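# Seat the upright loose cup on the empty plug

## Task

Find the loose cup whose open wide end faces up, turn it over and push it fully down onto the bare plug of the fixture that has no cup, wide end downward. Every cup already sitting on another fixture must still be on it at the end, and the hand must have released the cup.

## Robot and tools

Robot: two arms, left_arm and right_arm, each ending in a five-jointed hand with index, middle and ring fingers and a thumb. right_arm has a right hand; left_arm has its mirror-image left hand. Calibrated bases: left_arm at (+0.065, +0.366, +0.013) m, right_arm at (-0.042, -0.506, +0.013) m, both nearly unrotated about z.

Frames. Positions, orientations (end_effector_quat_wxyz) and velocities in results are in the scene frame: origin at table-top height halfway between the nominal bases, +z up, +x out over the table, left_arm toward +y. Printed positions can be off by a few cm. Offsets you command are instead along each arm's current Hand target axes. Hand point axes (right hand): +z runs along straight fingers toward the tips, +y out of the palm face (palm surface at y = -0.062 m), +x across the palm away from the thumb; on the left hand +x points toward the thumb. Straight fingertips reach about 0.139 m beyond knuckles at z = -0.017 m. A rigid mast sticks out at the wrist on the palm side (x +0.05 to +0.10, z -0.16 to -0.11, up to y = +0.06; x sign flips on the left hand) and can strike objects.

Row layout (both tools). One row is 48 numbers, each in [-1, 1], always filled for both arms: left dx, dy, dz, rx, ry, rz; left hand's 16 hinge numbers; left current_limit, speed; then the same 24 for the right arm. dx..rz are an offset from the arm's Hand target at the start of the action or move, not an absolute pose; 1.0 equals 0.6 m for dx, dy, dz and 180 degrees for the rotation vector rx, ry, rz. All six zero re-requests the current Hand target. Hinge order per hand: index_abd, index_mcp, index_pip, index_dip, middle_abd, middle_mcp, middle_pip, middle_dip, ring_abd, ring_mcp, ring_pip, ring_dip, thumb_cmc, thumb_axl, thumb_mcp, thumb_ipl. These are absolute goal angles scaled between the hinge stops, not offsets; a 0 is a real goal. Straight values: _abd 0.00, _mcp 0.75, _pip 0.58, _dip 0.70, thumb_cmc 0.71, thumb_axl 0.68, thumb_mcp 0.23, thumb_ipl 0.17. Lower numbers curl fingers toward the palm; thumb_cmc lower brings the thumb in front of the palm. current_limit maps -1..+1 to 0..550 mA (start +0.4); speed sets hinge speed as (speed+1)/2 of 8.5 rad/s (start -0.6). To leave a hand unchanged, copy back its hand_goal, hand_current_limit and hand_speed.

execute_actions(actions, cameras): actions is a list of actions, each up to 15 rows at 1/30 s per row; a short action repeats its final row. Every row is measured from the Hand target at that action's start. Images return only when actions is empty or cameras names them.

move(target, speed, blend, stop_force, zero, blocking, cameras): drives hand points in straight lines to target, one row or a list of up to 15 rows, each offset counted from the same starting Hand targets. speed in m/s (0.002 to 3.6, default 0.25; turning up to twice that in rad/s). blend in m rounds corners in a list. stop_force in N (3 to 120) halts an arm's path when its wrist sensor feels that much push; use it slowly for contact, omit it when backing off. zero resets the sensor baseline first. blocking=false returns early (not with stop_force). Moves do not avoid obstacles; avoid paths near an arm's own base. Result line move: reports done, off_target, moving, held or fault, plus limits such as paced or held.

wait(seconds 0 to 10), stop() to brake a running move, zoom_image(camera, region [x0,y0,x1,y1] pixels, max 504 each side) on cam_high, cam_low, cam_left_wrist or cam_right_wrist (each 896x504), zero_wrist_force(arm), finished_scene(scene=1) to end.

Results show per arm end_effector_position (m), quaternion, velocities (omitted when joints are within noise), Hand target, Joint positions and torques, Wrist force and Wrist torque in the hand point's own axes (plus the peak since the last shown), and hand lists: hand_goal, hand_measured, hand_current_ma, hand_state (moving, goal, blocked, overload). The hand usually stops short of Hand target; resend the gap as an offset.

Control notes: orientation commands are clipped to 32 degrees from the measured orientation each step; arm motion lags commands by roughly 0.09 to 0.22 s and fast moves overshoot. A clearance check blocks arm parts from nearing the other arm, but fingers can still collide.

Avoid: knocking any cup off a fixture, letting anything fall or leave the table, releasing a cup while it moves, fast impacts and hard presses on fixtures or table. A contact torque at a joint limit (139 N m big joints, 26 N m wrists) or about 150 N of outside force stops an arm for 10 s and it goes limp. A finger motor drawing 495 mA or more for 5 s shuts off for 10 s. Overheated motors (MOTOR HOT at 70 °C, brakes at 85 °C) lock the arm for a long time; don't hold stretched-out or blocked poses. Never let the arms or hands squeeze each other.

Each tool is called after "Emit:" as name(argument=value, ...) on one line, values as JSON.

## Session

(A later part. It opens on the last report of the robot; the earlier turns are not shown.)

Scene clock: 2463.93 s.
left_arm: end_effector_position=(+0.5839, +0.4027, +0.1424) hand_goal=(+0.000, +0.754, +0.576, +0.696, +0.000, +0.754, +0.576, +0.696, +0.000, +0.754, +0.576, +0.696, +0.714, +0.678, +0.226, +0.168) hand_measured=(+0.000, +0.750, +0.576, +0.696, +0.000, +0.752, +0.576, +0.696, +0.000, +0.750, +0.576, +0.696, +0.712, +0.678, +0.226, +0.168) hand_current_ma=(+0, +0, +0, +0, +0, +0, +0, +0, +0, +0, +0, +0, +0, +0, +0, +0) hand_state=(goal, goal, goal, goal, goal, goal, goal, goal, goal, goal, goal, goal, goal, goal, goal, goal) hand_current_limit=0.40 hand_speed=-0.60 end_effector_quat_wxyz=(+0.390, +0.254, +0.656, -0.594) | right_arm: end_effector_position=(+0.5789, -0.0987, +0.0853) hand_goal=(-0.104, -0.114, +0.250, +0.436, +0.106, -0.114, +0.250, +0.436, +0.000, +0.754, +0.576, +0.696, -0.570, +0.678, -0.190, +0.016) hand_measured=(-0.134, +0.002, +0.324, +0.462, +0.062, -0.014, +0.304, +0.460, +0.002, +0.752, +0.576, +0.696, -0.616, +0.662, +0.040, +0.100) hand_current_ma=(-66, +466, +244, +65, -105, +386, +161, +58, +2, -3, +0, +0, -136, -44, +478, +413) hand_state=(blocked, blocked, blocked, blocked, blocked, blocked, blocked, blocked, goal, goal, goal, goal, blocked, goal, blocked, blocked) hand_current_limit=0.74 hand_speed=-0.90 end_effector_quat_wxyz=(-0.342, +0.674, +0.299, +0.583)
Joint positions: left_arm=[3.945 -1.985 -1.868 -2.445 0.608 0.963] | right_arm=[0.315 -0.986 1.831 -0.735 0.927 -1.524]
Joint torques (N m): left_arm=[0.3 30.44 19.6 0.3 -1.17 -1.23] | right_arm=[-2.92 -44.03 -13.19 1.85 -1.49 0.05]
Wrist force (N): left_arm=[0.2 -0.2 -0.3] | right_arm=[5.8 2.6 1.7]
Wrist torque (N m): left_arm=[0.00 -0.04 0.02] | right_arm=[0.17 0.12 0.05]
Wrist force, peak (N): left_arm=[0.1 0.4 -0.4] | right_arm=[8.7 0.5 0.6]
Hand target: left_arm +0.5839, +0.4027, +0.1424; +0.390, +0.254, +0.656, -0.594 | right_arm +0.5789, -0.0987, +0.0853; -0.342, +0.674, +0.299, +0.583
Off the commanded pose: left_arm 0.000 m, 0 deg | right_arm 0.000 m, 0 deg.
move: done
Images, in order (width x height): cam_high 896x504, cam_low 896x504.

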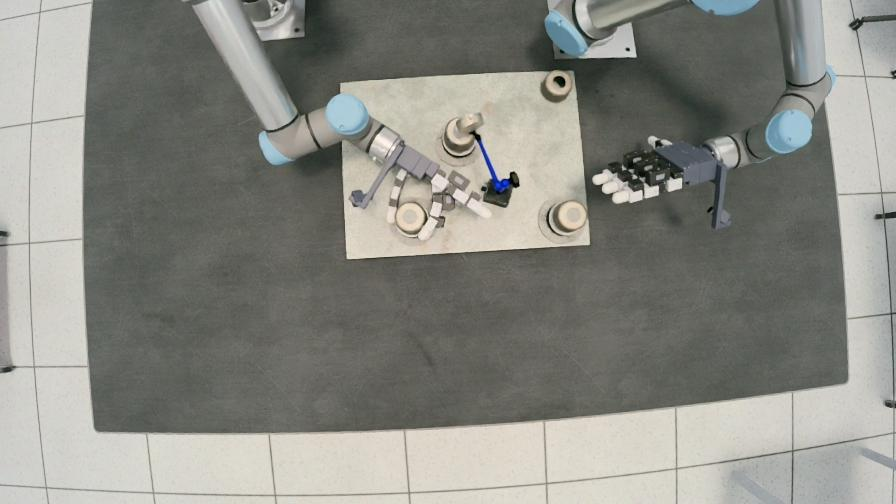

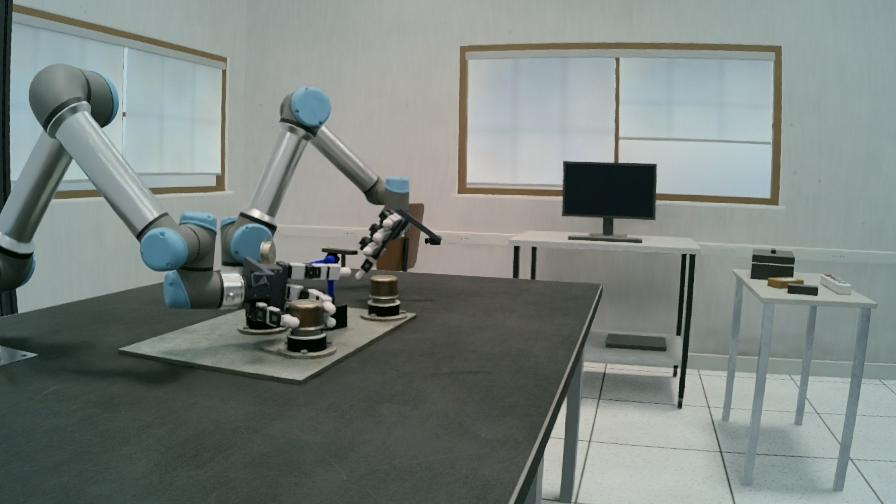

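Emit:
move(target=[0,0,0,0,0,0,0,0.754,0.576,0.696,0,0.754,0.576,0.696,0,0.754,0.576,0.696,0.714,0.678,0.226,0.168,0.4,-0.6,0,0,0,0,0,0,-0.13,-0.01,0.32,0.458,0.065,-0.025,0.3,0.455,0,0.754,0.576,0.696,-0.616,0.665,0.03,0.095,0.3,-0.9], speed=0.01, cameras=[])

Emit:
move(target=[0,0,0,0,0,0,0,0.754,0.576,0.696,0,0.754,0.576,0.696,0,0.754,0.576,0.696,0.714,0.678,0.226,0.168,0.4,-0.6,0,0,0,0,0,0,-0.13,0.08,0.35,0.478,0.065,0.065,0.33,0.478,0,0.754,0.576,0.696,-0.6,0.678,0.13,0.13,0.3,-0.9], speed=0.01, cameras=["cam_high", "cam_low"])

Emit:
zoom_image(camera="cam_low", region=[275, 295, 345, 365])

Emit:
zoom_image(camera="cam_high", region=[385, 185, 440, 245])

Scene clock: 2499.00 s.
left_arm: end_effector_position=(+0.5839, +0.4027, +0.1424) hand_goal=(+0.000, +0.754, +0.576, +0.696, +0.000, +0.754, +0.576, +0.696, +0.000, +0.754, +0.576, +0.696, +0.714, +0.678, +0.226, +0.168) hand_measured=(+0.000, +0.750, +0.576, +0.696, +0.000, +0.752, +0.576, +0.696, +0.000, +0.750, +0.576, +0.696, +0.712, +0.678, +0.226, +0.168) hand_current_ma=(+0, +0, +0, +0, +0, +0, +0, +0, +0, +0, +0, +0, +0, +0, +0, +0) hand_state=(goal, goal, goal, goal, goal, goal, goal, goal, goal, goal, goal, goal, goal, goal, goal, goal) hand_current_limit=0.40 hand_speed=-0.60 end_effector_quat_wxyz=(+0.390, +0.254, +0.656, -0.594) | right_arm: end_effector_position=(+0.5789, -0.0987, +0.0853) hand_goal=(-0.130, -0.010, +0.320, +0.458, +0.066, -0.024, +0.300, +0.456, +0.000, +0.754, +0.576, +0.696, -0.616, +0.666, +0.030, +0.096) hand_measured=(-0.134, +0.010, +0.340, +0.470, +0.056, -0.012, +0.312, +0.462, +0.002, +0.752, +0.576, +0.696, -0.620, +0.660, +0.054, +0.102) hand_current_ma=(-5, +46, +44, +25, -14, +27, +22, +12, +2, -3, +0, +0, -7, -15, +80, +17) hand_state=(goal, goal, goal, goal, goal, goal, goal, goal, goal, goal, goal, goal, goal, goal, blocked, goal) hand_current_limit=0.30 hand_speed=-0.90 end_effector_quat_wxyz=(-0.342, +0.674, +0.299, +0.583)
Joint positions: left_arm=[3.945 -1.985 -1.868 -2.445 0.608 0.963] | right_arm=[0.315 -0.986 1.831 -0.735 0.927 -1.524]
Joint torques (N m): left_arm=[-0.14 29.12 19.45 0.39 -1.22 -1.24] | right_arm=[5.63 -43.94 -14.8 0.18 -1.35 0.82]
Wrist force (N): left_arm=[0.1 0.0 -0.3] | right_arm=[0.8 1.9 1.9]
Wrist torque (N m): left_arm=[0.04 -0.04 0.02] | right_arm=[0.16 0.14 0.23]
Wrist force, peak (N): left_arm=[0.3 -0.2 -0.4] | right_arm=[7.1 2.9 1.8]
Hand target: left_arm +0.5839, +0.4027, +0.1424; +0.390, +0.254, +0.656, -0.594 | right_arm +0.5789, -0.0987, +0.0853; -0.342, +0.674, +0.299, +0.583
Off the commanded pose: left_arm 0.000 m, 0 deg | right_arm 0.000 m, 0 deg.
move: done
No camera images: "cameras" was empty.

Scene clock: 2499.60 s.
left_arm: end_effector_position=(+0.5839, +0.4027, +0.1424) hand_goal=(+0.000, +0.754, +0.576, +0.696, +0.000, +0.754, +0.576, +0.696, +0.000, +0.754, +0.576, +0.696, +0.714, +0.678, +0.226, +0.168) hand_measured=(+0.000, +0.750, +0.576, +0.696, +0.000, +0.752, +0.576, +0.696, +0.000, +0.750, +0.576, +0.696, +0.712, +0.678, +0.226, +0.168) hand_current_ma=(+0, +0, +0, +0, +0, +0, +0, +0, +0, +0, +0, +0, +0, +0, +0, +0) hand_state=(goal, goal, goal, goal, goal, goal, goal, goal, goal, goal, goal, goal, goal, goal, goal, goal) hand_current_limit=0.40 hand_speed=-0.60 end_effector_quat_wxyz=(+0.390, +0.254, +0.656, -0.594) | right_arm: end_effector_position=(+0.5789, -0.0987, +0.0853) hand_goal=(-0.130, +0.080, +0.350, +0.478, +0.066, +0.066, +0.330, +0.478, +0.000, +0.754, +0.576, +0.696, -0.600, +0.678, +0.130, +0.130) hand_measured=(-0.126, +0.078, +0.348, +0.476, +0.064, +0.062, +0.326, +0.474, +0.002, +0.752, +0.576, +0.696, -0.594, +0.676, +0.128, +0.128) hand_current_ma=(+6, -2, -2, -2, -2, -6, -4, -5, +2, -3, +0, +0, +11, -2, -4, -3) hand_state=(goal, goal, goal, goal, goal, goal, goal, goal, goal, goal, goal, goal, goal, goal, goal, goal) hand_current_limit=0.30 hand_speed=-0.90 end_effector_quat_wxyz=(-0.342, +0.674, +0.299, +0.583)
Joint positions: left_arm=[3.945 -1.985 -1.868 -2.445 0.608 0.963] | right_arm=[0.315 -0.986 1.831 -0.735 0.927 -1.524]
Joint torques (N m): left_arm=[0.33 30.08 19.55 0.44 -1.19 -1.32] | right_arm=[7.58 -42.45 -16.3 -0.8 -1.31 1]
Wrist force (N): left_arm=[0.0 -0.1 -0.3] | right_arm=[-1.2 1.5 1.3]
Wrist torque (N m): left_arm=[0.02 -0.02 0.01] | right_arm=[0.15 0.15 0.26]
Wrist force, peak (N): left_arm=[0.0 0.1 -0.5] | right_arm=[-1.0 1.8 1.4]
Hand target: left_arm +0.5839, +0.4027, +0.1424; +0.390, +0.254, +0.656, -0.594 | right_arm +0.5789, -0.0987, +0.0853; -0.342, +0.674, +0.299, +0.583
Off the commanded pose: left_arm 0.000 m, 0 deg | right_arm 0.000 m, 0 deg.
move: done
Images, in order (width x height): cam_high 896x504, cam_low 896x504.

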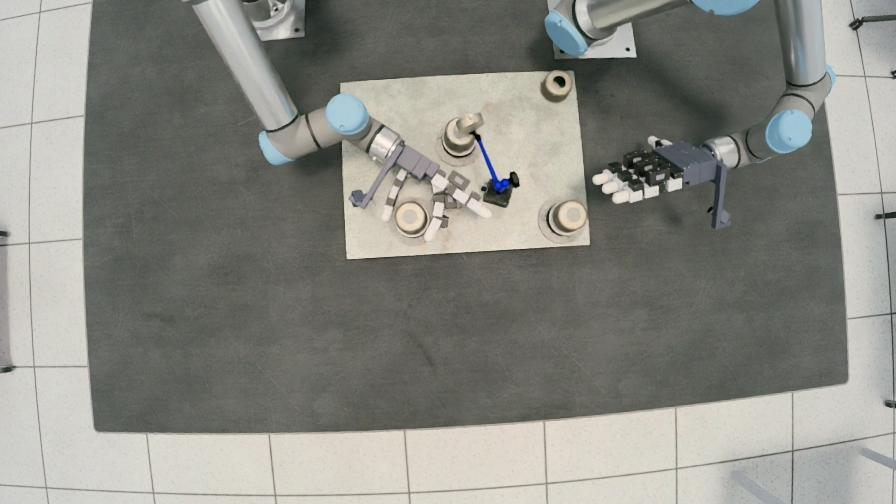

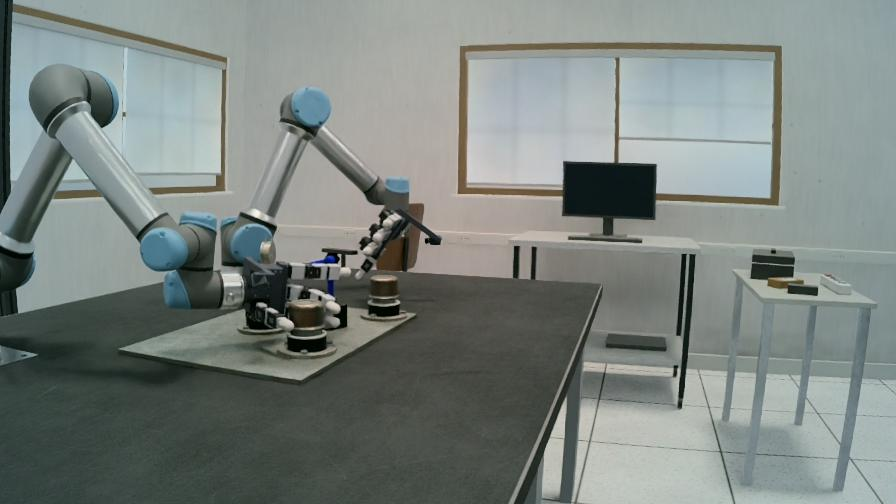

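Scaled by 7.200 from the camera's 896x504 image, which has a finer 1280x720 frame.

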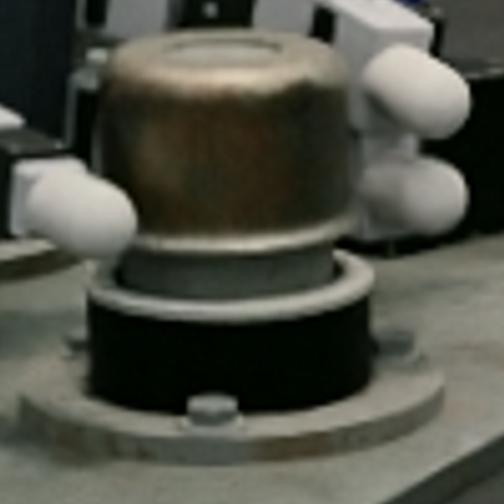

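Scaled by 8.400 from the camera's 896x504 image, which has a finer 1280x720 frame.

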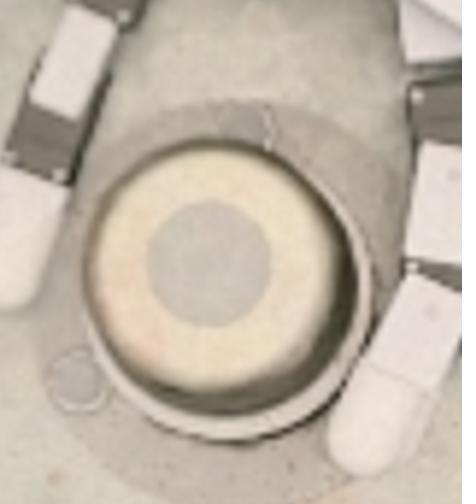

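Emit:
move(target=[[0,0,0,0,0,0,0,0.754,0.576,0.696,0,0.754,0.576,0.696,0,0.754,0.576,0.696,0.714,0.678,0.226,0.168,0.4,-0.6,0,0,0,0,0,0,-0.105,0.205,0.431,0.478,0.105,0.205,0.431,0.478,0,0.754,0.576,0.696,-0.59,0.678,0.226,0.168,0.3,-0.85],[0,0,0,0,0,0,0,0.754,0.576,0.696,0,0.754,0.576,0.696,0,0.754,0.576,0.696,0.714,0.678,0.226,0.168,0.4,-0.6,0.1815,-0.0206,-0.016,0,0,0,-0.105,0.205,0.431,0.478,0.105,0.205,0.431,0.478,0,0.754,0.576,0.696,-0.59,0.678,0.226,0.168,0.3,-0.85]], speed=[0.05, 0.1], cameras=["cam_high", "cam_low"])

Emit:
zoom_image(camera="cam_low", region=[275, 290, 345, 360])

Emit:
zoom_image(camera="cam_high", region=[385, 185, 440, 245])

Emit:
zoom_image(camera="cam_low", region=[350, 260, 420, 330])

Scene clock: 2536.00 s.
left_arm: end_effector_position=(+0.5839, +0.4027, +0.1424) hand_goal=(+0.000, +0.754, +0.576, +0.696, +0.000, +0.754, +0.576, +0.696, +0.000, +0.754, +0.576, +0.696, +0.714, +0.678, +0.226, +0.168) hand_measured=(+0.000, +0.750, +0.576, +0.696, +0.000, +0.752, +0.576, +0.696, +0.000, +0.750, +0.576, +0.696, +0.712, +0.678, +0.226, +0.168) hand_current_ma=(+0, +0, +0, +0, +0, +0, +0, +0, +0, +0, +0, +0, +0, +0, +0, +0) hand_state=(goal, goal, goal, goal, goal, goal, goal, goal, goal, goal, goal, goal, goal, goal, goal, goal) hand_current_limit=0.40 hand_speed=-0.60 end_effector_quat_wxyz=(+0.390, +0.254, +0.656, -0.594) | right_arm: end_effector_position=(+0.5789, -0.0986, +0.1954) hand_goal=(-0.104, +0.206, +0.432, +0.478, +0.106, +0.206, +0.432, +0.478, +0.000, +0.754, +0.576, +0.696, -0.590, +0.678, +0.226, +0.168) hand_measured=(-0.092, +0.206, +0.430, +0.476, +0.094, +0.198, +0.426, +0.474, +0.002, +0.752, +0.576, +0.696, -0.582, +0.676, +0.224, +0.166) hand_current_ma=(+19, +0, -1, -2, -19, -17, -9, -5, +2, -3, +0, +0, +13, -2, -4, -4) hand_state=(goal, goal, goal, goal, goal, goal, goal, goal, goal, goal, goal, goal, goal, goal, goal, goal) hand_current_limit=0.30 hand_speed=-0.85 end_effector_quat_wxyz=(-0.342, +0.674, +0.299, +0.583)
Joint positions: left_arm=[3.945 -1.985 -1.868 -2.445 0.608 0.963] | right_arm=[0.315 -1.161 1.752 -0.482 0.927 -1.524]
Joint torques (N m): left_arm=[-0.37 30.05 19.38 0.43 -1.14 -1.25] | right_arm=[6.34 -36.25 -14.08 -1.11 0.76 -1.48]
Wrist force (N): left_arm=[0.1 0.1 -0.2] | right_arm=[-1.2 1.7 1.1]
Wrist torque (N m): left_arm=[0.05 -0.02 0.00] | right_arm=[0.18 0.15 0.22]
Wrist force, peak (N): left_arm=[0.3 0.0 -0.5] | right_arm=[-2.4 1.8 1.2]
Hand target: left_arm +0.5839, +0.4027, +0.1424; +0.390, +0.254, +0.656, -0.594 | right_arm +0.5788, -0.0986, +0.1953; -0.342, +0.674, +0.299, +0.583
Off the commanded pose: left_arm 0.000 m, 0 deg | right_arm 0.000 m, 0 deg.
move: done
Images, in order (width x height): cam_high 896x504, cam_low 896x504.

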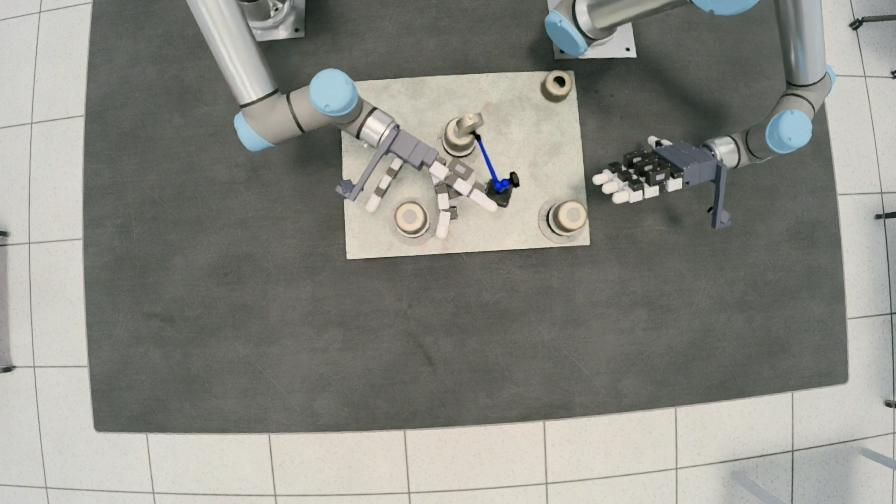

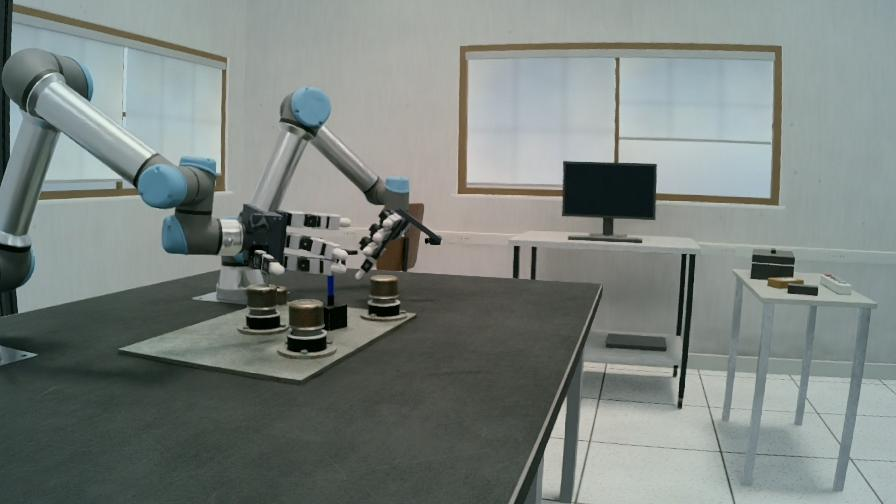

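Scaled by 7.200 from the camera's 896x504 image, which has a finer 1280x720 frame.

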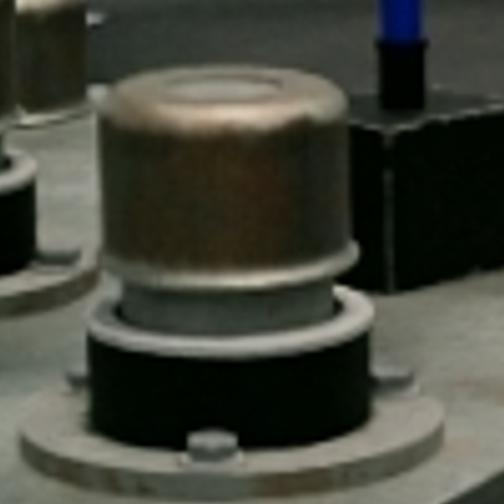

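Scaled by 8.400 from the camera's 896x504 image, which has a finer 1280x720 frame.

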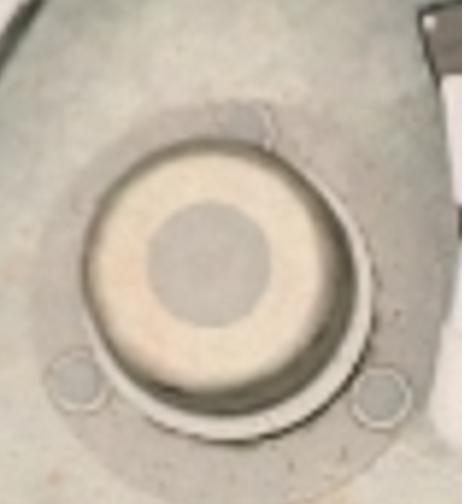

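Scaled by 7.200 from the camera's 896x504 image, which has a finer 1280x720 frame.

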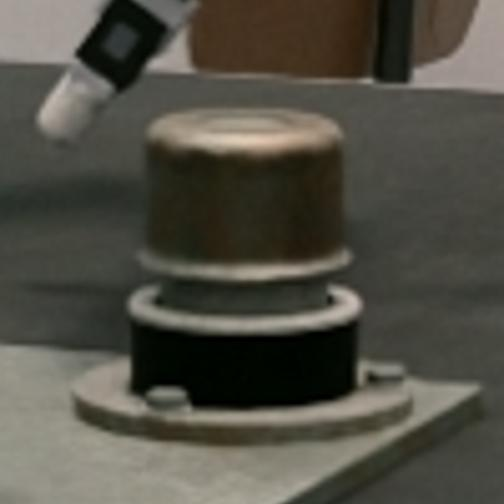

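Emit:
move(target=[[0,0,0,0,0,0,0,0.754,0.576,0.696,0,0.754,0.576,0.696,0,0.754,0.576,0.696,0.714,0.678,0.226,0.168,0.4,-0.6,0.1733,-0.0197,-0.0153,0,0,0,-0.105,0.205,0.431,0.478,0.105,0.205,0.431,0.478,0,0.754,0.576,0.696,-0.59,0.678,0.226,0.168,0.3,-0.85],[0,0,0,0,0,0,0,0.754,0.576,0.696,0,0.754,0.576,0.696,0,0.754,0.576,0.696,0.714,0.678,0.226,0.168,0.4,-0.6,0.177,0.0247,-0.0252,0.0232,0.0197,0.464,0,-0.479,0.577,0.696,0,-0.479,0.577,0.696,0,0.754,0.576,0.696,0.6,0.678,0.226,0.168,0.74,-0.7]], speed=[0.15, 0.28], blend=[0.02, 0], cameras=["cam_high", "cam_low", "cam_right_wrist"])

Emit:
zoom_image(camera="cam_low", region=[230, 180, 390, 360])

Emit:
zoom_image(camera="cam_high", region=[350, 150, 470, 270])

Scene clock: 2644.53 s.
left_arm: end_effector_position=(+0.5839, +0.4027, +0.1424) hand_goal=(+0.000, +0.754, +0.576, +0.696, +0.000, +0.754, +0.576, +0.696, +0.000, +0.754, +0.576, +0.696, +0.714, +0.678, +0.226, +0.168) hand_measured=(+0.000, +0.750, +0.576, +0.696, +0.000, +0.752, +0.576, +0.696, +0.000, +0.750, +0.576, +0.696, +0.712, +0.678, +0.226, +0.168) hand_current_ma=(+0, +0, +0, +0, +0, +0, +0, +0, +0, +0, +0, +0, +0, +0, +0, +0) hand_state=(goal, goal, goal, goal, goal, goal, goal, goal, goal, goal, goal, goal, goal, goal, goal, goal) hand_current_limit=0.40 hand_speed=-0.60 end_effector_quat_wxyz=(+0.390, +0.254, +0.656, -0.594) | right_arm: end_effector_position=(+0.5970, -0.1190, +0.3001) hand_goal=(+0.000, -0.478, +0.578, +0.696, +0.000, -0.478, +0.578, +0.696, +0.000, +0.754, +0.576, +0.696, +0.600, +0.678, +0.226, +0.168) hand_measured=(-0.004, -0.476, +0.574, +0.694, +0.004, -0.476, +0.576, +0.692, +0.002, +0.746, +0.576, +0.696, +0.580, +0.676, +0.224, +0.166) hand_current_ma=(-4, +1, -5, -4, +3, +1, -4, -4, +2, -17, +0, +0, -48, -2, -3, -3) hand_state=(goal, goal, goal, goal, goal, goal, goal, goal, goal, goal, goal, goal, blocked, goal, goal, goal) hand_current_limit=0.74 hand_speed=-0.70 end_effector_quat_wxyz=(+0.673, -0.673, +0.216, -0.216)
Joint positions: left_arm=[3.945 -1.985 -1.868 -2.445 0.608 0.963] | right_arm=[0.113 -1.192 1.411 -0.219 0.72 0]
Joint torques (N m): left_arm=[0.36 29.33 19.85 0.52 -1.03 -1.28] | right_arm=[8.91 -47.2 -15.48 0.08 1.72 1.51]
Wrist force (N): left_arm=[0.1 0.1 -0.1] | right_arm=[-1.3 2.3 2.0]
Wrist torque (N m): left_arm=[0.03 -0.03 0.02] | right_arm=[0.34 0.06 0.01]
Wrist force, peak (N): left_arm=[0.4 0.3 -0.5] | right_arm=[-2.7 1.9 1.4]
Hand target: left_arm +0.5839, +0.4027, +0.1424; +0.390, +0.254, +0.656, -0.594 | right_arm +0.5970, -0.1190, +0.3001; +0.673, -0.673, +0.216, -0.216
Off the commanded pose: left_arm 0.000 m, 0 deg | right_arm 0.000 m, 0 deg.
move: done
Images, in order (width x height): cam_high 896x504, cam_low 896x504, cam_right_wrist 896x504.

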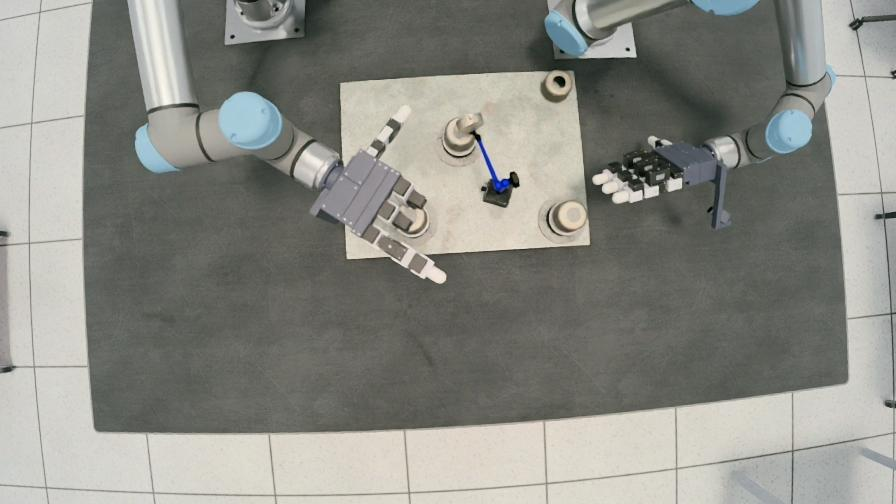

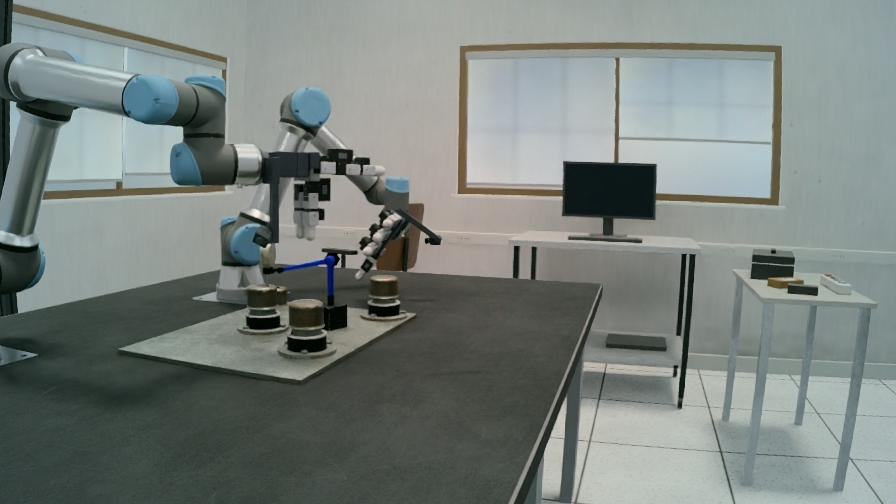

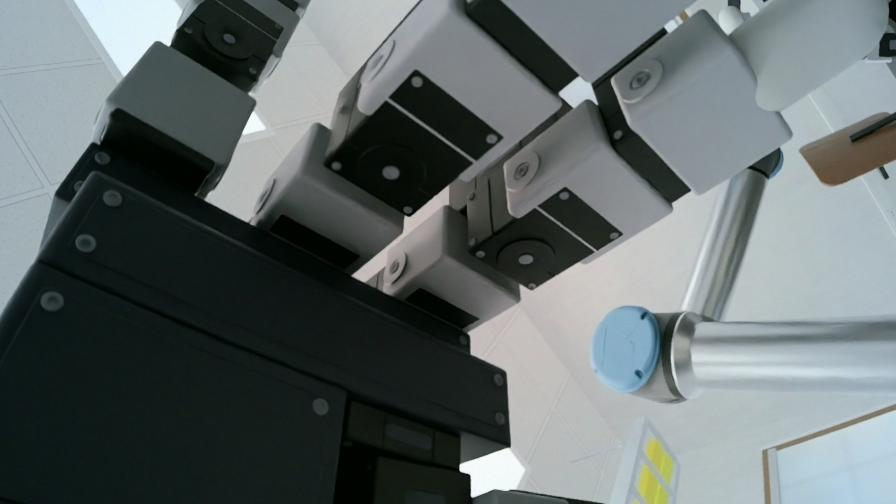

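Scaled by 2.800 from the camera's 896x504 image, which has a finer 1280x720 frame.

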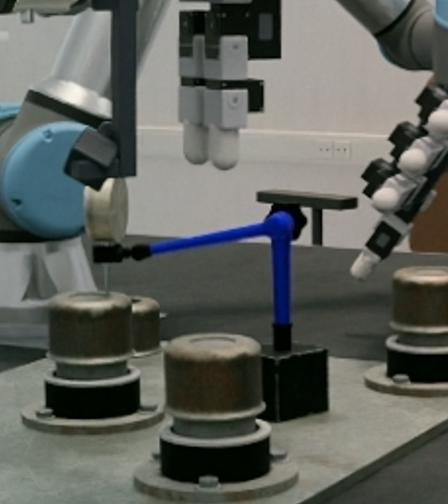

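Scaled by 4.200 from the camera's 896x504 image, which has a finer 1280x720 frame.

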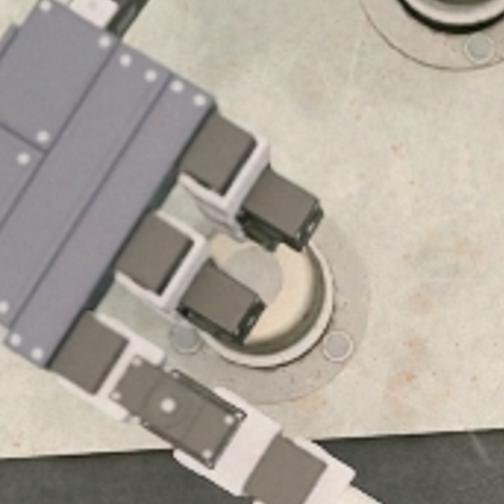

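Emit:
move(target=[0,0,0,0,0,0,0,0.754,0.576,0.696,0,0.754,0.576,0.696,0,0.754,0.576,0.696,0.714,0.678,0.226,0.168,0.4,-0.6,0,0.1617,0,0,0,0,0,-0.479,0.577,0.696,0,-0.479,0.577,0.696,0,0.754,0.576,0.696,0.6,0.678,0.226,0.168,0.74,-0.7], speed=0.1, cameras=["cam_high", "cam_low"])

Emit:
zoom_image(camera="cam_low", region=[265, 250, 355, 360])

Emit:
zoom_image(camera="cam_high", region=[380, 185, 450, 255])

Scene clock: 2671.53 s.
left_arm: end_effector_position=(+0.5839, +0.4027, +0.1424) hand_goal=(+0.000, +0.754, +0.576, +0.696, +0.000, +0.754, +0.576, +0.696, +0.000, +0.754, +0.576, +0.696, +0.714, +0.678, +0.226, +0.168) hand_measured=(+0.000, +0.750, +0.576, +0.696, +0.000, +0.752, +0.576, +0.696, +0.000, +0.750, +0.576, +0.696, +0.712, +0.678, +0.226, +0.168) hand_current_ma=(+0, +0, +0, +0, +0, +0, +0, +0, +0, +0, +0, +0, +0, +0, +0, +0) hand_state=(goal, goal, goal, goal, goal, goal, goal, goal, goal, goal, goal, goal, goal, goal, goal, goal) hand_current_limit=0.40 hand_speed=-0.60 end_effector_quat_wxyz=(+0.390, +0.254, +0.656, -0.594) | right_arm: end_effector_position=(+0.5969, -0.1190, +0.2031) hand_goal=(+0.000, -0.478, +0.578, +0.696, +0.000, -0.478, +0.578, +0.696, +0.000, +0.754, +0.576, +0.696, +0.600, +0.678, +0.226, +0.168) hand_measured=(-0.004, -0.476, +0.574, +0.694, +0.004, -0.476, +0.576, +0.692, +0.002, +0.744, +0.576, +0.696, +0.580, +0.676, +0.224, +0.166) hand_current_ma=(-4, +1, -5, -4, +3, +1, -4, -4, +2, -18, +0, +0, -45, -2, -3, -3) hand_state=(goal, goal, goal, goal, goal, goal, goal, goal, goal, goal, goal, goal, goal, goal, goal, goal) hand_current_limit=0.74 hand_speed=-0.70 end_effector_quat_wxyz=(+0.673, -0.673, +0.216, -0.216)
Joint positions: left_arm=[3.945 -1.985 -1.868 -2.445 0.608 0.963] | right_arm=[0.113 -1.117 1.564 -0.446 0.72 0]
Joint torques (N m): left_arm=[0.33 29.96 19.9 0.49 -1.12 -1.36] | right_arm=[7.3 -46.75 -28.16 -1.01 0.12 0.94]
Wrist force (N): left_arm=[0.2 -0.1 -0.2] | right_arm=[-1.0 2.2 1.8]
Wrist torque (N m): left_arm=[0.01 -0.05 0.02] | right_arm=[0.37 0.01 -0.01]
Wrist force, peak (N): left_arm=[0.1 0.2 -0.5] | right_arm=[-1.2 3.6 1.8]
Hand target: left_arm +0.5839, +0.4027, +0.1424; +0.390, +0.254, +0.656, -0.594 | right_arm +0.5970, -0.1190, +0.2031; +0.673, -0.673, +0.216, -0.216
Off the commanded pose: left_arm 0.000 m, 0 deg | right_arm 0.000 m, 0 deg.
move: done
Images, in order (width x height): cam_high 896x504, cam_low 896x504.

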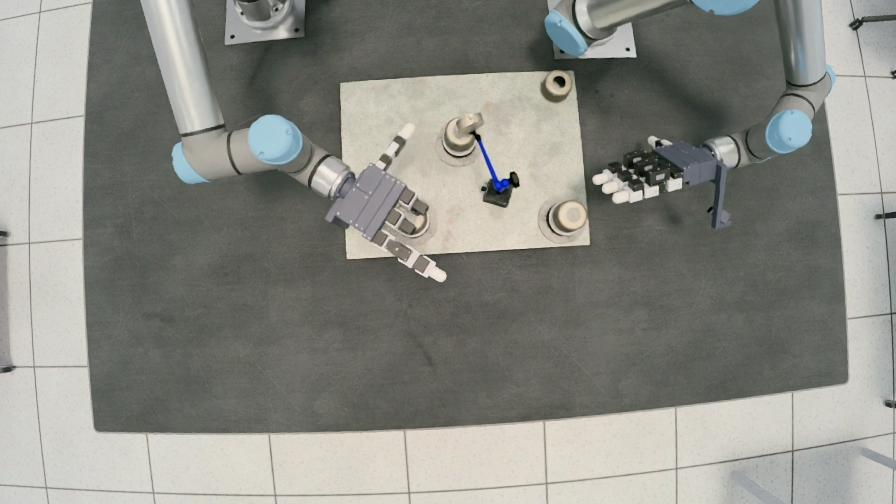

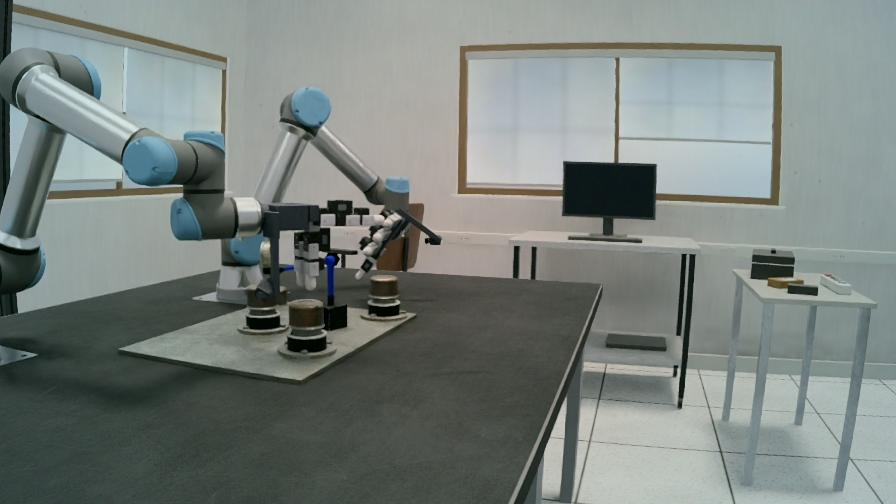

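Scaled by 4.582 from the camera's 896x504 image, which has a finer 1280x720 frame.

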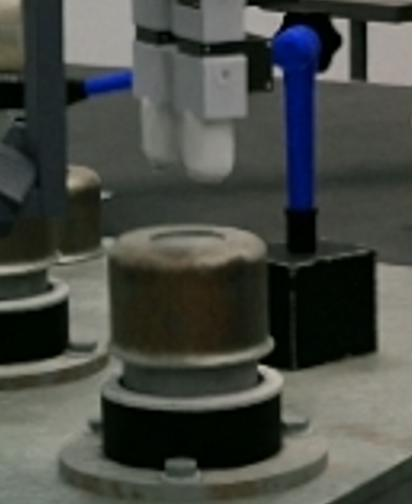

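Scaled by 7.200 from the camera's 896x504 image, which has a finer 1280x720 frame.

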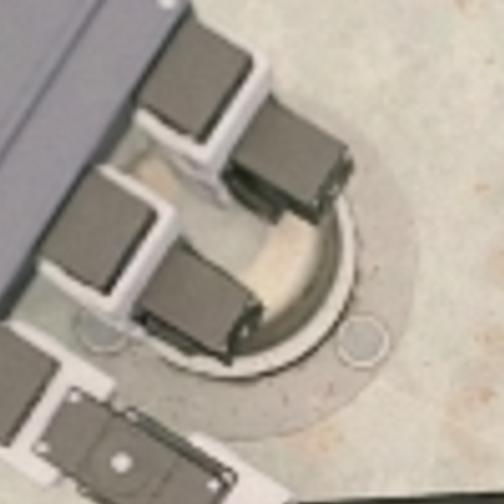

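Emit:
move(target=[0,0,0,0,0,0,0,0.754,0.576,0.696,0,0.754,0.576,0.696,0,0.754,0.576,0.696,0.714,0.678,0.226,0.168,0.4,-0.6,0,0.07,0,0,0,0,0,-0.479,0.577,0.696,0,-0.479,0.577,0.696,0,0.754,0.576,0.696,0.6,0.678,0.226,0.168,0.74,-0.7], speed=0.012, stop_force=15, cameras=["cam_high", "cam_low"])

Emit:
zoom_image(camera="cam_low", region=[265, 250, 355, 360])

Emit:
zoom_image(camera="cam_high", region=[380, 185, 450, 255])

Scene clock: 2699.17 s.
left_arm: end_effector_position=(+0.5839, +0.4027, +0.1424) hand_goal=(+0.000, +0.754, +0.576, +0.696, +0.000, +0.754, +0.576, +0.696, +0.000, +0.754, +0.576, +0.696, +0.714, +0.678, +0.226, +0.168) hand_measured=(+0.000, +0.750, +0.576, +0.696, +0.000, +0.752, +0.576, +0.696, +0.000, +0.750, +0.576, +0.696, +0.712, +0.678, +0.226, +0.168) hand_current_ma=(+0, +0, +0, +0, +0, +0, +0, +0, +0, +0, +0, +0, +0, +0, +0, +0) hand_state=(goal, goal, goal, goal, goal, goal, goal, goal, goal, goal, goal, goal, goal, goal, goal, goal) hand_current_limit=0.40 hand_speed=-0.60 end_effector_quat_wxyz=(+0.390, +0.254, +0.656, -0.594) | right_arm: end_effector_position=(+0.5970, -0.1190, +0.1746) hand_goal=(+0.000, -0.478, +0.578, +0.696, +0.000, -0.478, +0.578, +0.696, +0.000, +0.754, +0.576, +0.696, +0.600, +0.678, +0.226, +0.168) hand_measured=(-0.002, -0.478, +0.576, +0.694, +0.004, -0.478, +0.576, +0.692, +0.002, +0.744, +0.576, +0.696, +0.580, +0.676, +0.224, +0.166) hand_current_ma=(-2, +0, -4, -4, +4, +0, -3, -4, +2, -18, +0, +0, -45, -2, -3, -3) hand_state=(goal, goal, goal, goal, goal, goal, goal, goal, goal, goal, goal, goal, goal, goal, goal, goal) hand_current_limit=0.74 hand_speed=-0.70 end_effector_quat_wxyz=(+0.673, -0.673, +0.216, -0.216)
Joint positions: left_arm=[3.945 -1.985 -1.868 -2.445 0.608 0.963] | right_arm=[0.113 -1.086 1.598 -0.512 0.721 0]
Joint torques (N m): left_arm=[0.64 29.41 19.36 0.48 -1.05 -1.27] | right_arm=[3.77 -38.47 -20.43 -0.21 1.43 -0.59]
Wrist force (N): left_arm=[0.1 0.1 -0.4] | right_arm=[-1.1 -16.8 2.0]
Wrist torque (N m): left_arm=[0.06 -0.04 0.01] | right_arm=[-0.28 0.03 -0.08]
Wrist force, peak (N): left_arm=[0.5 0.1 -0.4] | right_arm=[-1.1 -24.4 2.0]
Hand target: left_arm +0.5839, +0.4027, +0.1424; +0.390, +0.254, +0.656, -0.594 | right_arm +0.5970, -0.1190, +0.1746; +0.673, -0.673, +0.216, -0.216 (not the last commanded pose)
Off the commanded pose: left_arm 0.000 m, 0 deg | right_arm 0.013 m, 0 deg.
move: contact (right_arm)
Images, in order (width x height): cam_high 896x504, cam_low 896x504.

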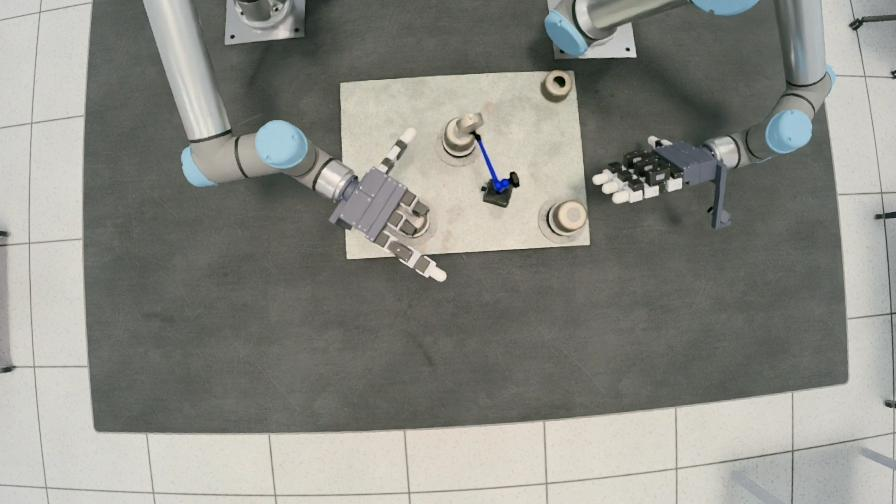

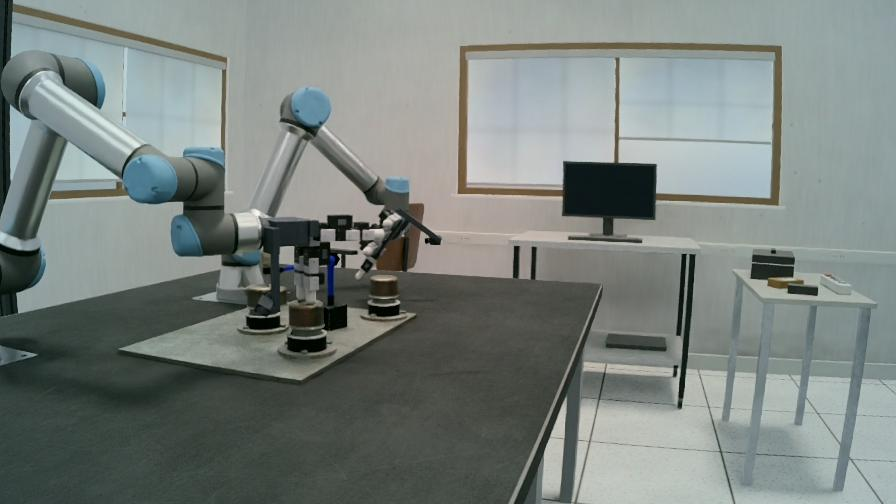

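Scaled by 4.582 from the camera's 896x504 image, which has a finer 1280x720 frame.

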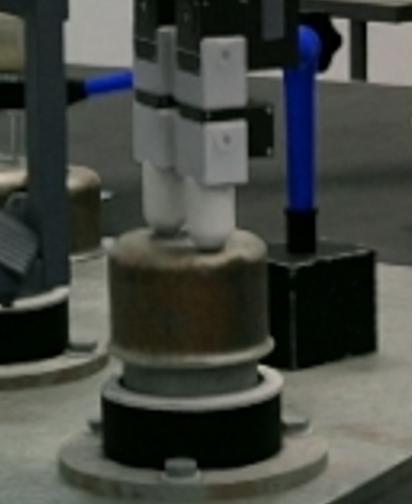

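Scaled by 7.200 from the camera's 896x504 image, which has a finer 1280x720 frame.

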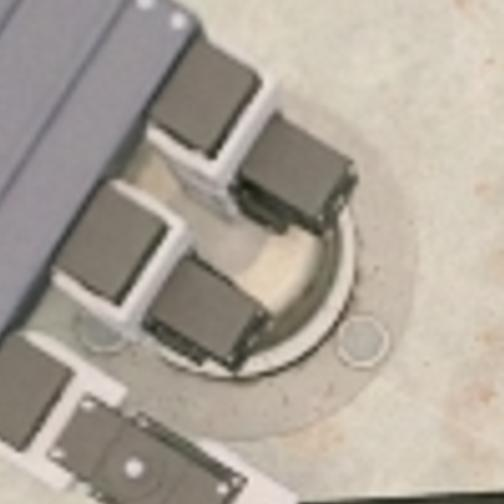

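Emit:
move(target=[[0,0,0,0,0,0,0,0.754,0.576,0.696,0,0.754,0.576,0.696,0,0.754,0.576,0.696,0.714,0.678,0.226,0.168,0.4,-0.6,0,-0.05,0,0,0,0,0,-0.479,0.577,0.696,0,-0.479,0.577,0.696,0,0.754,0.576,0.696,0.6,0.678,0.226,0.168,0.74,-0.7],[0,0,0,0,0,0,0,0.754,0.576,0.696,0,0.754,0.576,0.696,0,0.754,0.576,0.696,0.714,0.678,0.226,0.168,0.4,-0.6,0.0295,-0.05,0.0038,0,0,0,0,-0.479,0.577,0.696,0,0.7,0.577,0.696,0,0.754,0.576,0.696,0.6,0.678,0.226,0.168,0.74,-0.7]], speed=0.06, cameras=["cam_high", "cam_low"])

Emit:
zoom_image(camera="cam_low", region=[265, 250, 355, 360])

Emit:
zoom_image(camera="cam_high", region=[380, 185, 450, 255])

Emit:
zoom_image(camera="cam_low", region=[235, 270, 295, 340])

Scene clock: 2791.53 s.
left_arm: end_effector_position=(+0.5839, +0.4027, +0.1424) hand_goal=(+0.000, +0.754, +0.576, +0.696, +0.000, +0.754, +0.576, +0.696, +0.000, +0.754, +0.576, +0.696, +0.714, +0.678, +0.226, +0.168) hand_measured=(+0.000, +0.750, +0.576, +0.696, +0.000, +0.752, +0.576, +0.696, +0.000, +0.750, +0.576, +0.696, +0.712, +0.678, +0.226, +0.168) hand_current_ma=(+0, +0, +0, +0, +0, +0, +0, +0, +0, +0, +0, +0, +0, +0, +0, +0) hand_state=(goal, goal, goal, goal, goal, goal, goal, goal, goal, goal, goal, goal, goal, goal, goal, goal) hand_current_limit=0.40 hand_speed=-0.60 end_effector_quat_wxyz=(+0.390, +0.254, +0.656, -0.594) | right_arm: end_effector_position=(+0.6127, -0.1274, +0.2046) hand_goal=(+0.000, -0.478, +0.578, +0.696, +0.000, +0.700, +0.578, +0.696, +0.000, +0.754, +0.576, +0.696, +0.600, +0.678, +0.226, +0.168) hand_measured=(-0.002, -0.478, +0.576, +0.694, +0.002, +0.680, +0.576, +0.694, +0.002, +0.744, +0.576, +0.696, +0.580, +0.676, +0.224, +0.166) hand_current_ma=(-2, +0, -3, -3, +3, -49, -2, -4, +2, -19, +0, +0, -45, -2, -3, -3) hand_state=(goal, goal, goal, goal, goal, blocked, goal, goal, goal, goal, goal, goal, goal, goal, goal, goal) hand_current_limit=0.74 hand_speed=-0.70 end_effector_quat_wxyz=(+0.673, -0.673, +0.216, -0.216)
Joint positions: left_arm=[3.945 -1.985 -1.868 -2.445 0.608 0.963] | right_arm=[0.095 -1.092 1.521 -0.429 0.703 0]
Joint torques (N m): left_arm=[0.38 29.81 19.81 0.63 -1.13 -1.22] | right_arm=[9.12 -49.74 -11.71 -1.91 1.88 -1.36]
Wrist force (N): left_arm=[0.1 0.0 -0.3] | right_arm=[-1.2 2.1 1.8]
Wrist torque (N m): left_arm=[0.03 -0.04 0.01] | right_arm=[0.28 0.02 -0.04]
Wrist force, peak (N): left_arm=[0.3 -0.1 -0.5] | right_arm=[-0.8 -17.1 2.2]
Hand target: left_arm +0.5839, +0.4027, +0.1424; +0.390, +0.254, +0.656, -0.594 | right_arm +0.6127, -0.1274, +0.2046; +0.673, -0.673, +0.216, -0.216
Off the commanded pose: left_arm 0.000 m, 0 deg | right_arm 0.000 m, 0 deg.
move: done
Images, in order (width x height): cam_high 896x504, cam_low 896x504.

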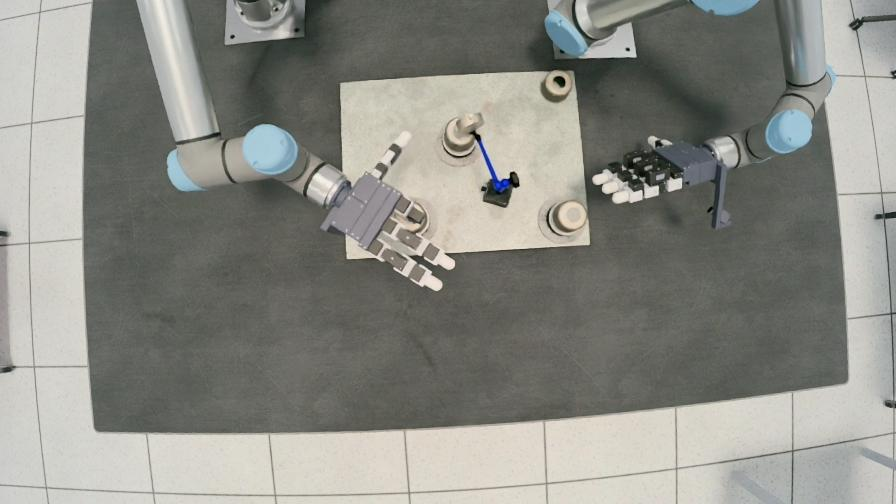

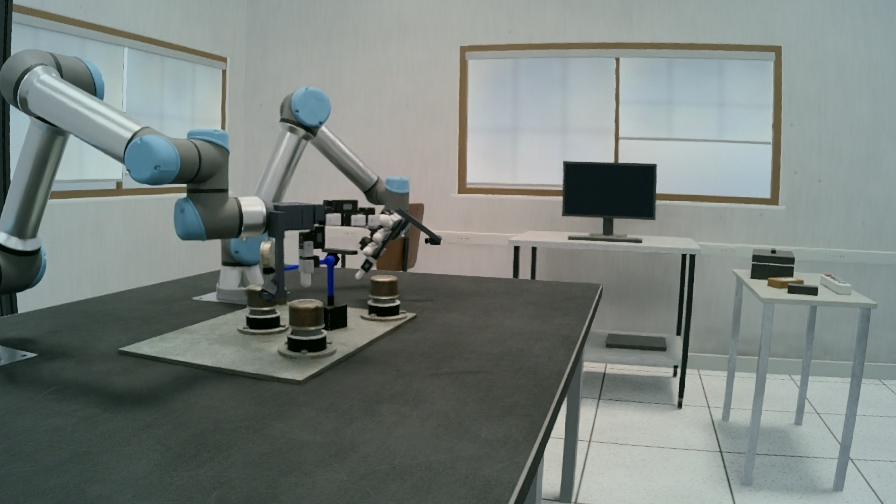

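Scaled by 4.582 from the camera's 896x504 image, which has a finer 1280x720 frame.

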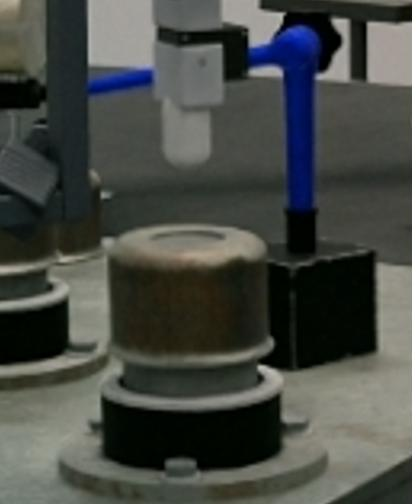

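Scaled by 7.200 from the camera's 896x504 image, which has a finer 1280x720 frame.

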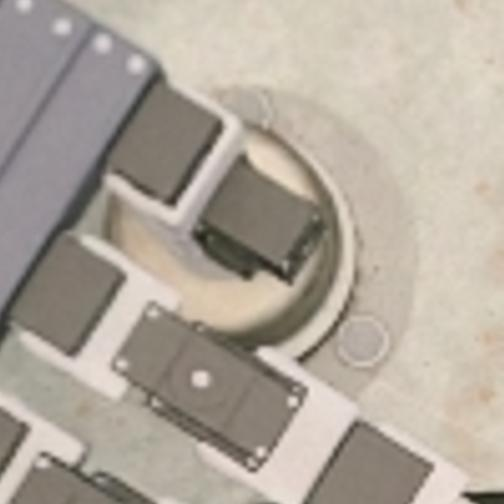

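Scaled by 7.200 from the camera's 896x504 image, which has a finer 1280x720 frame.

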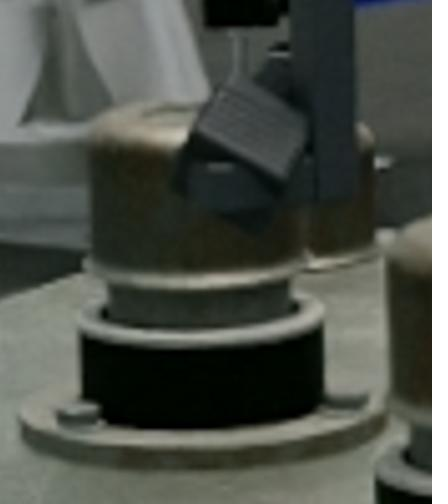

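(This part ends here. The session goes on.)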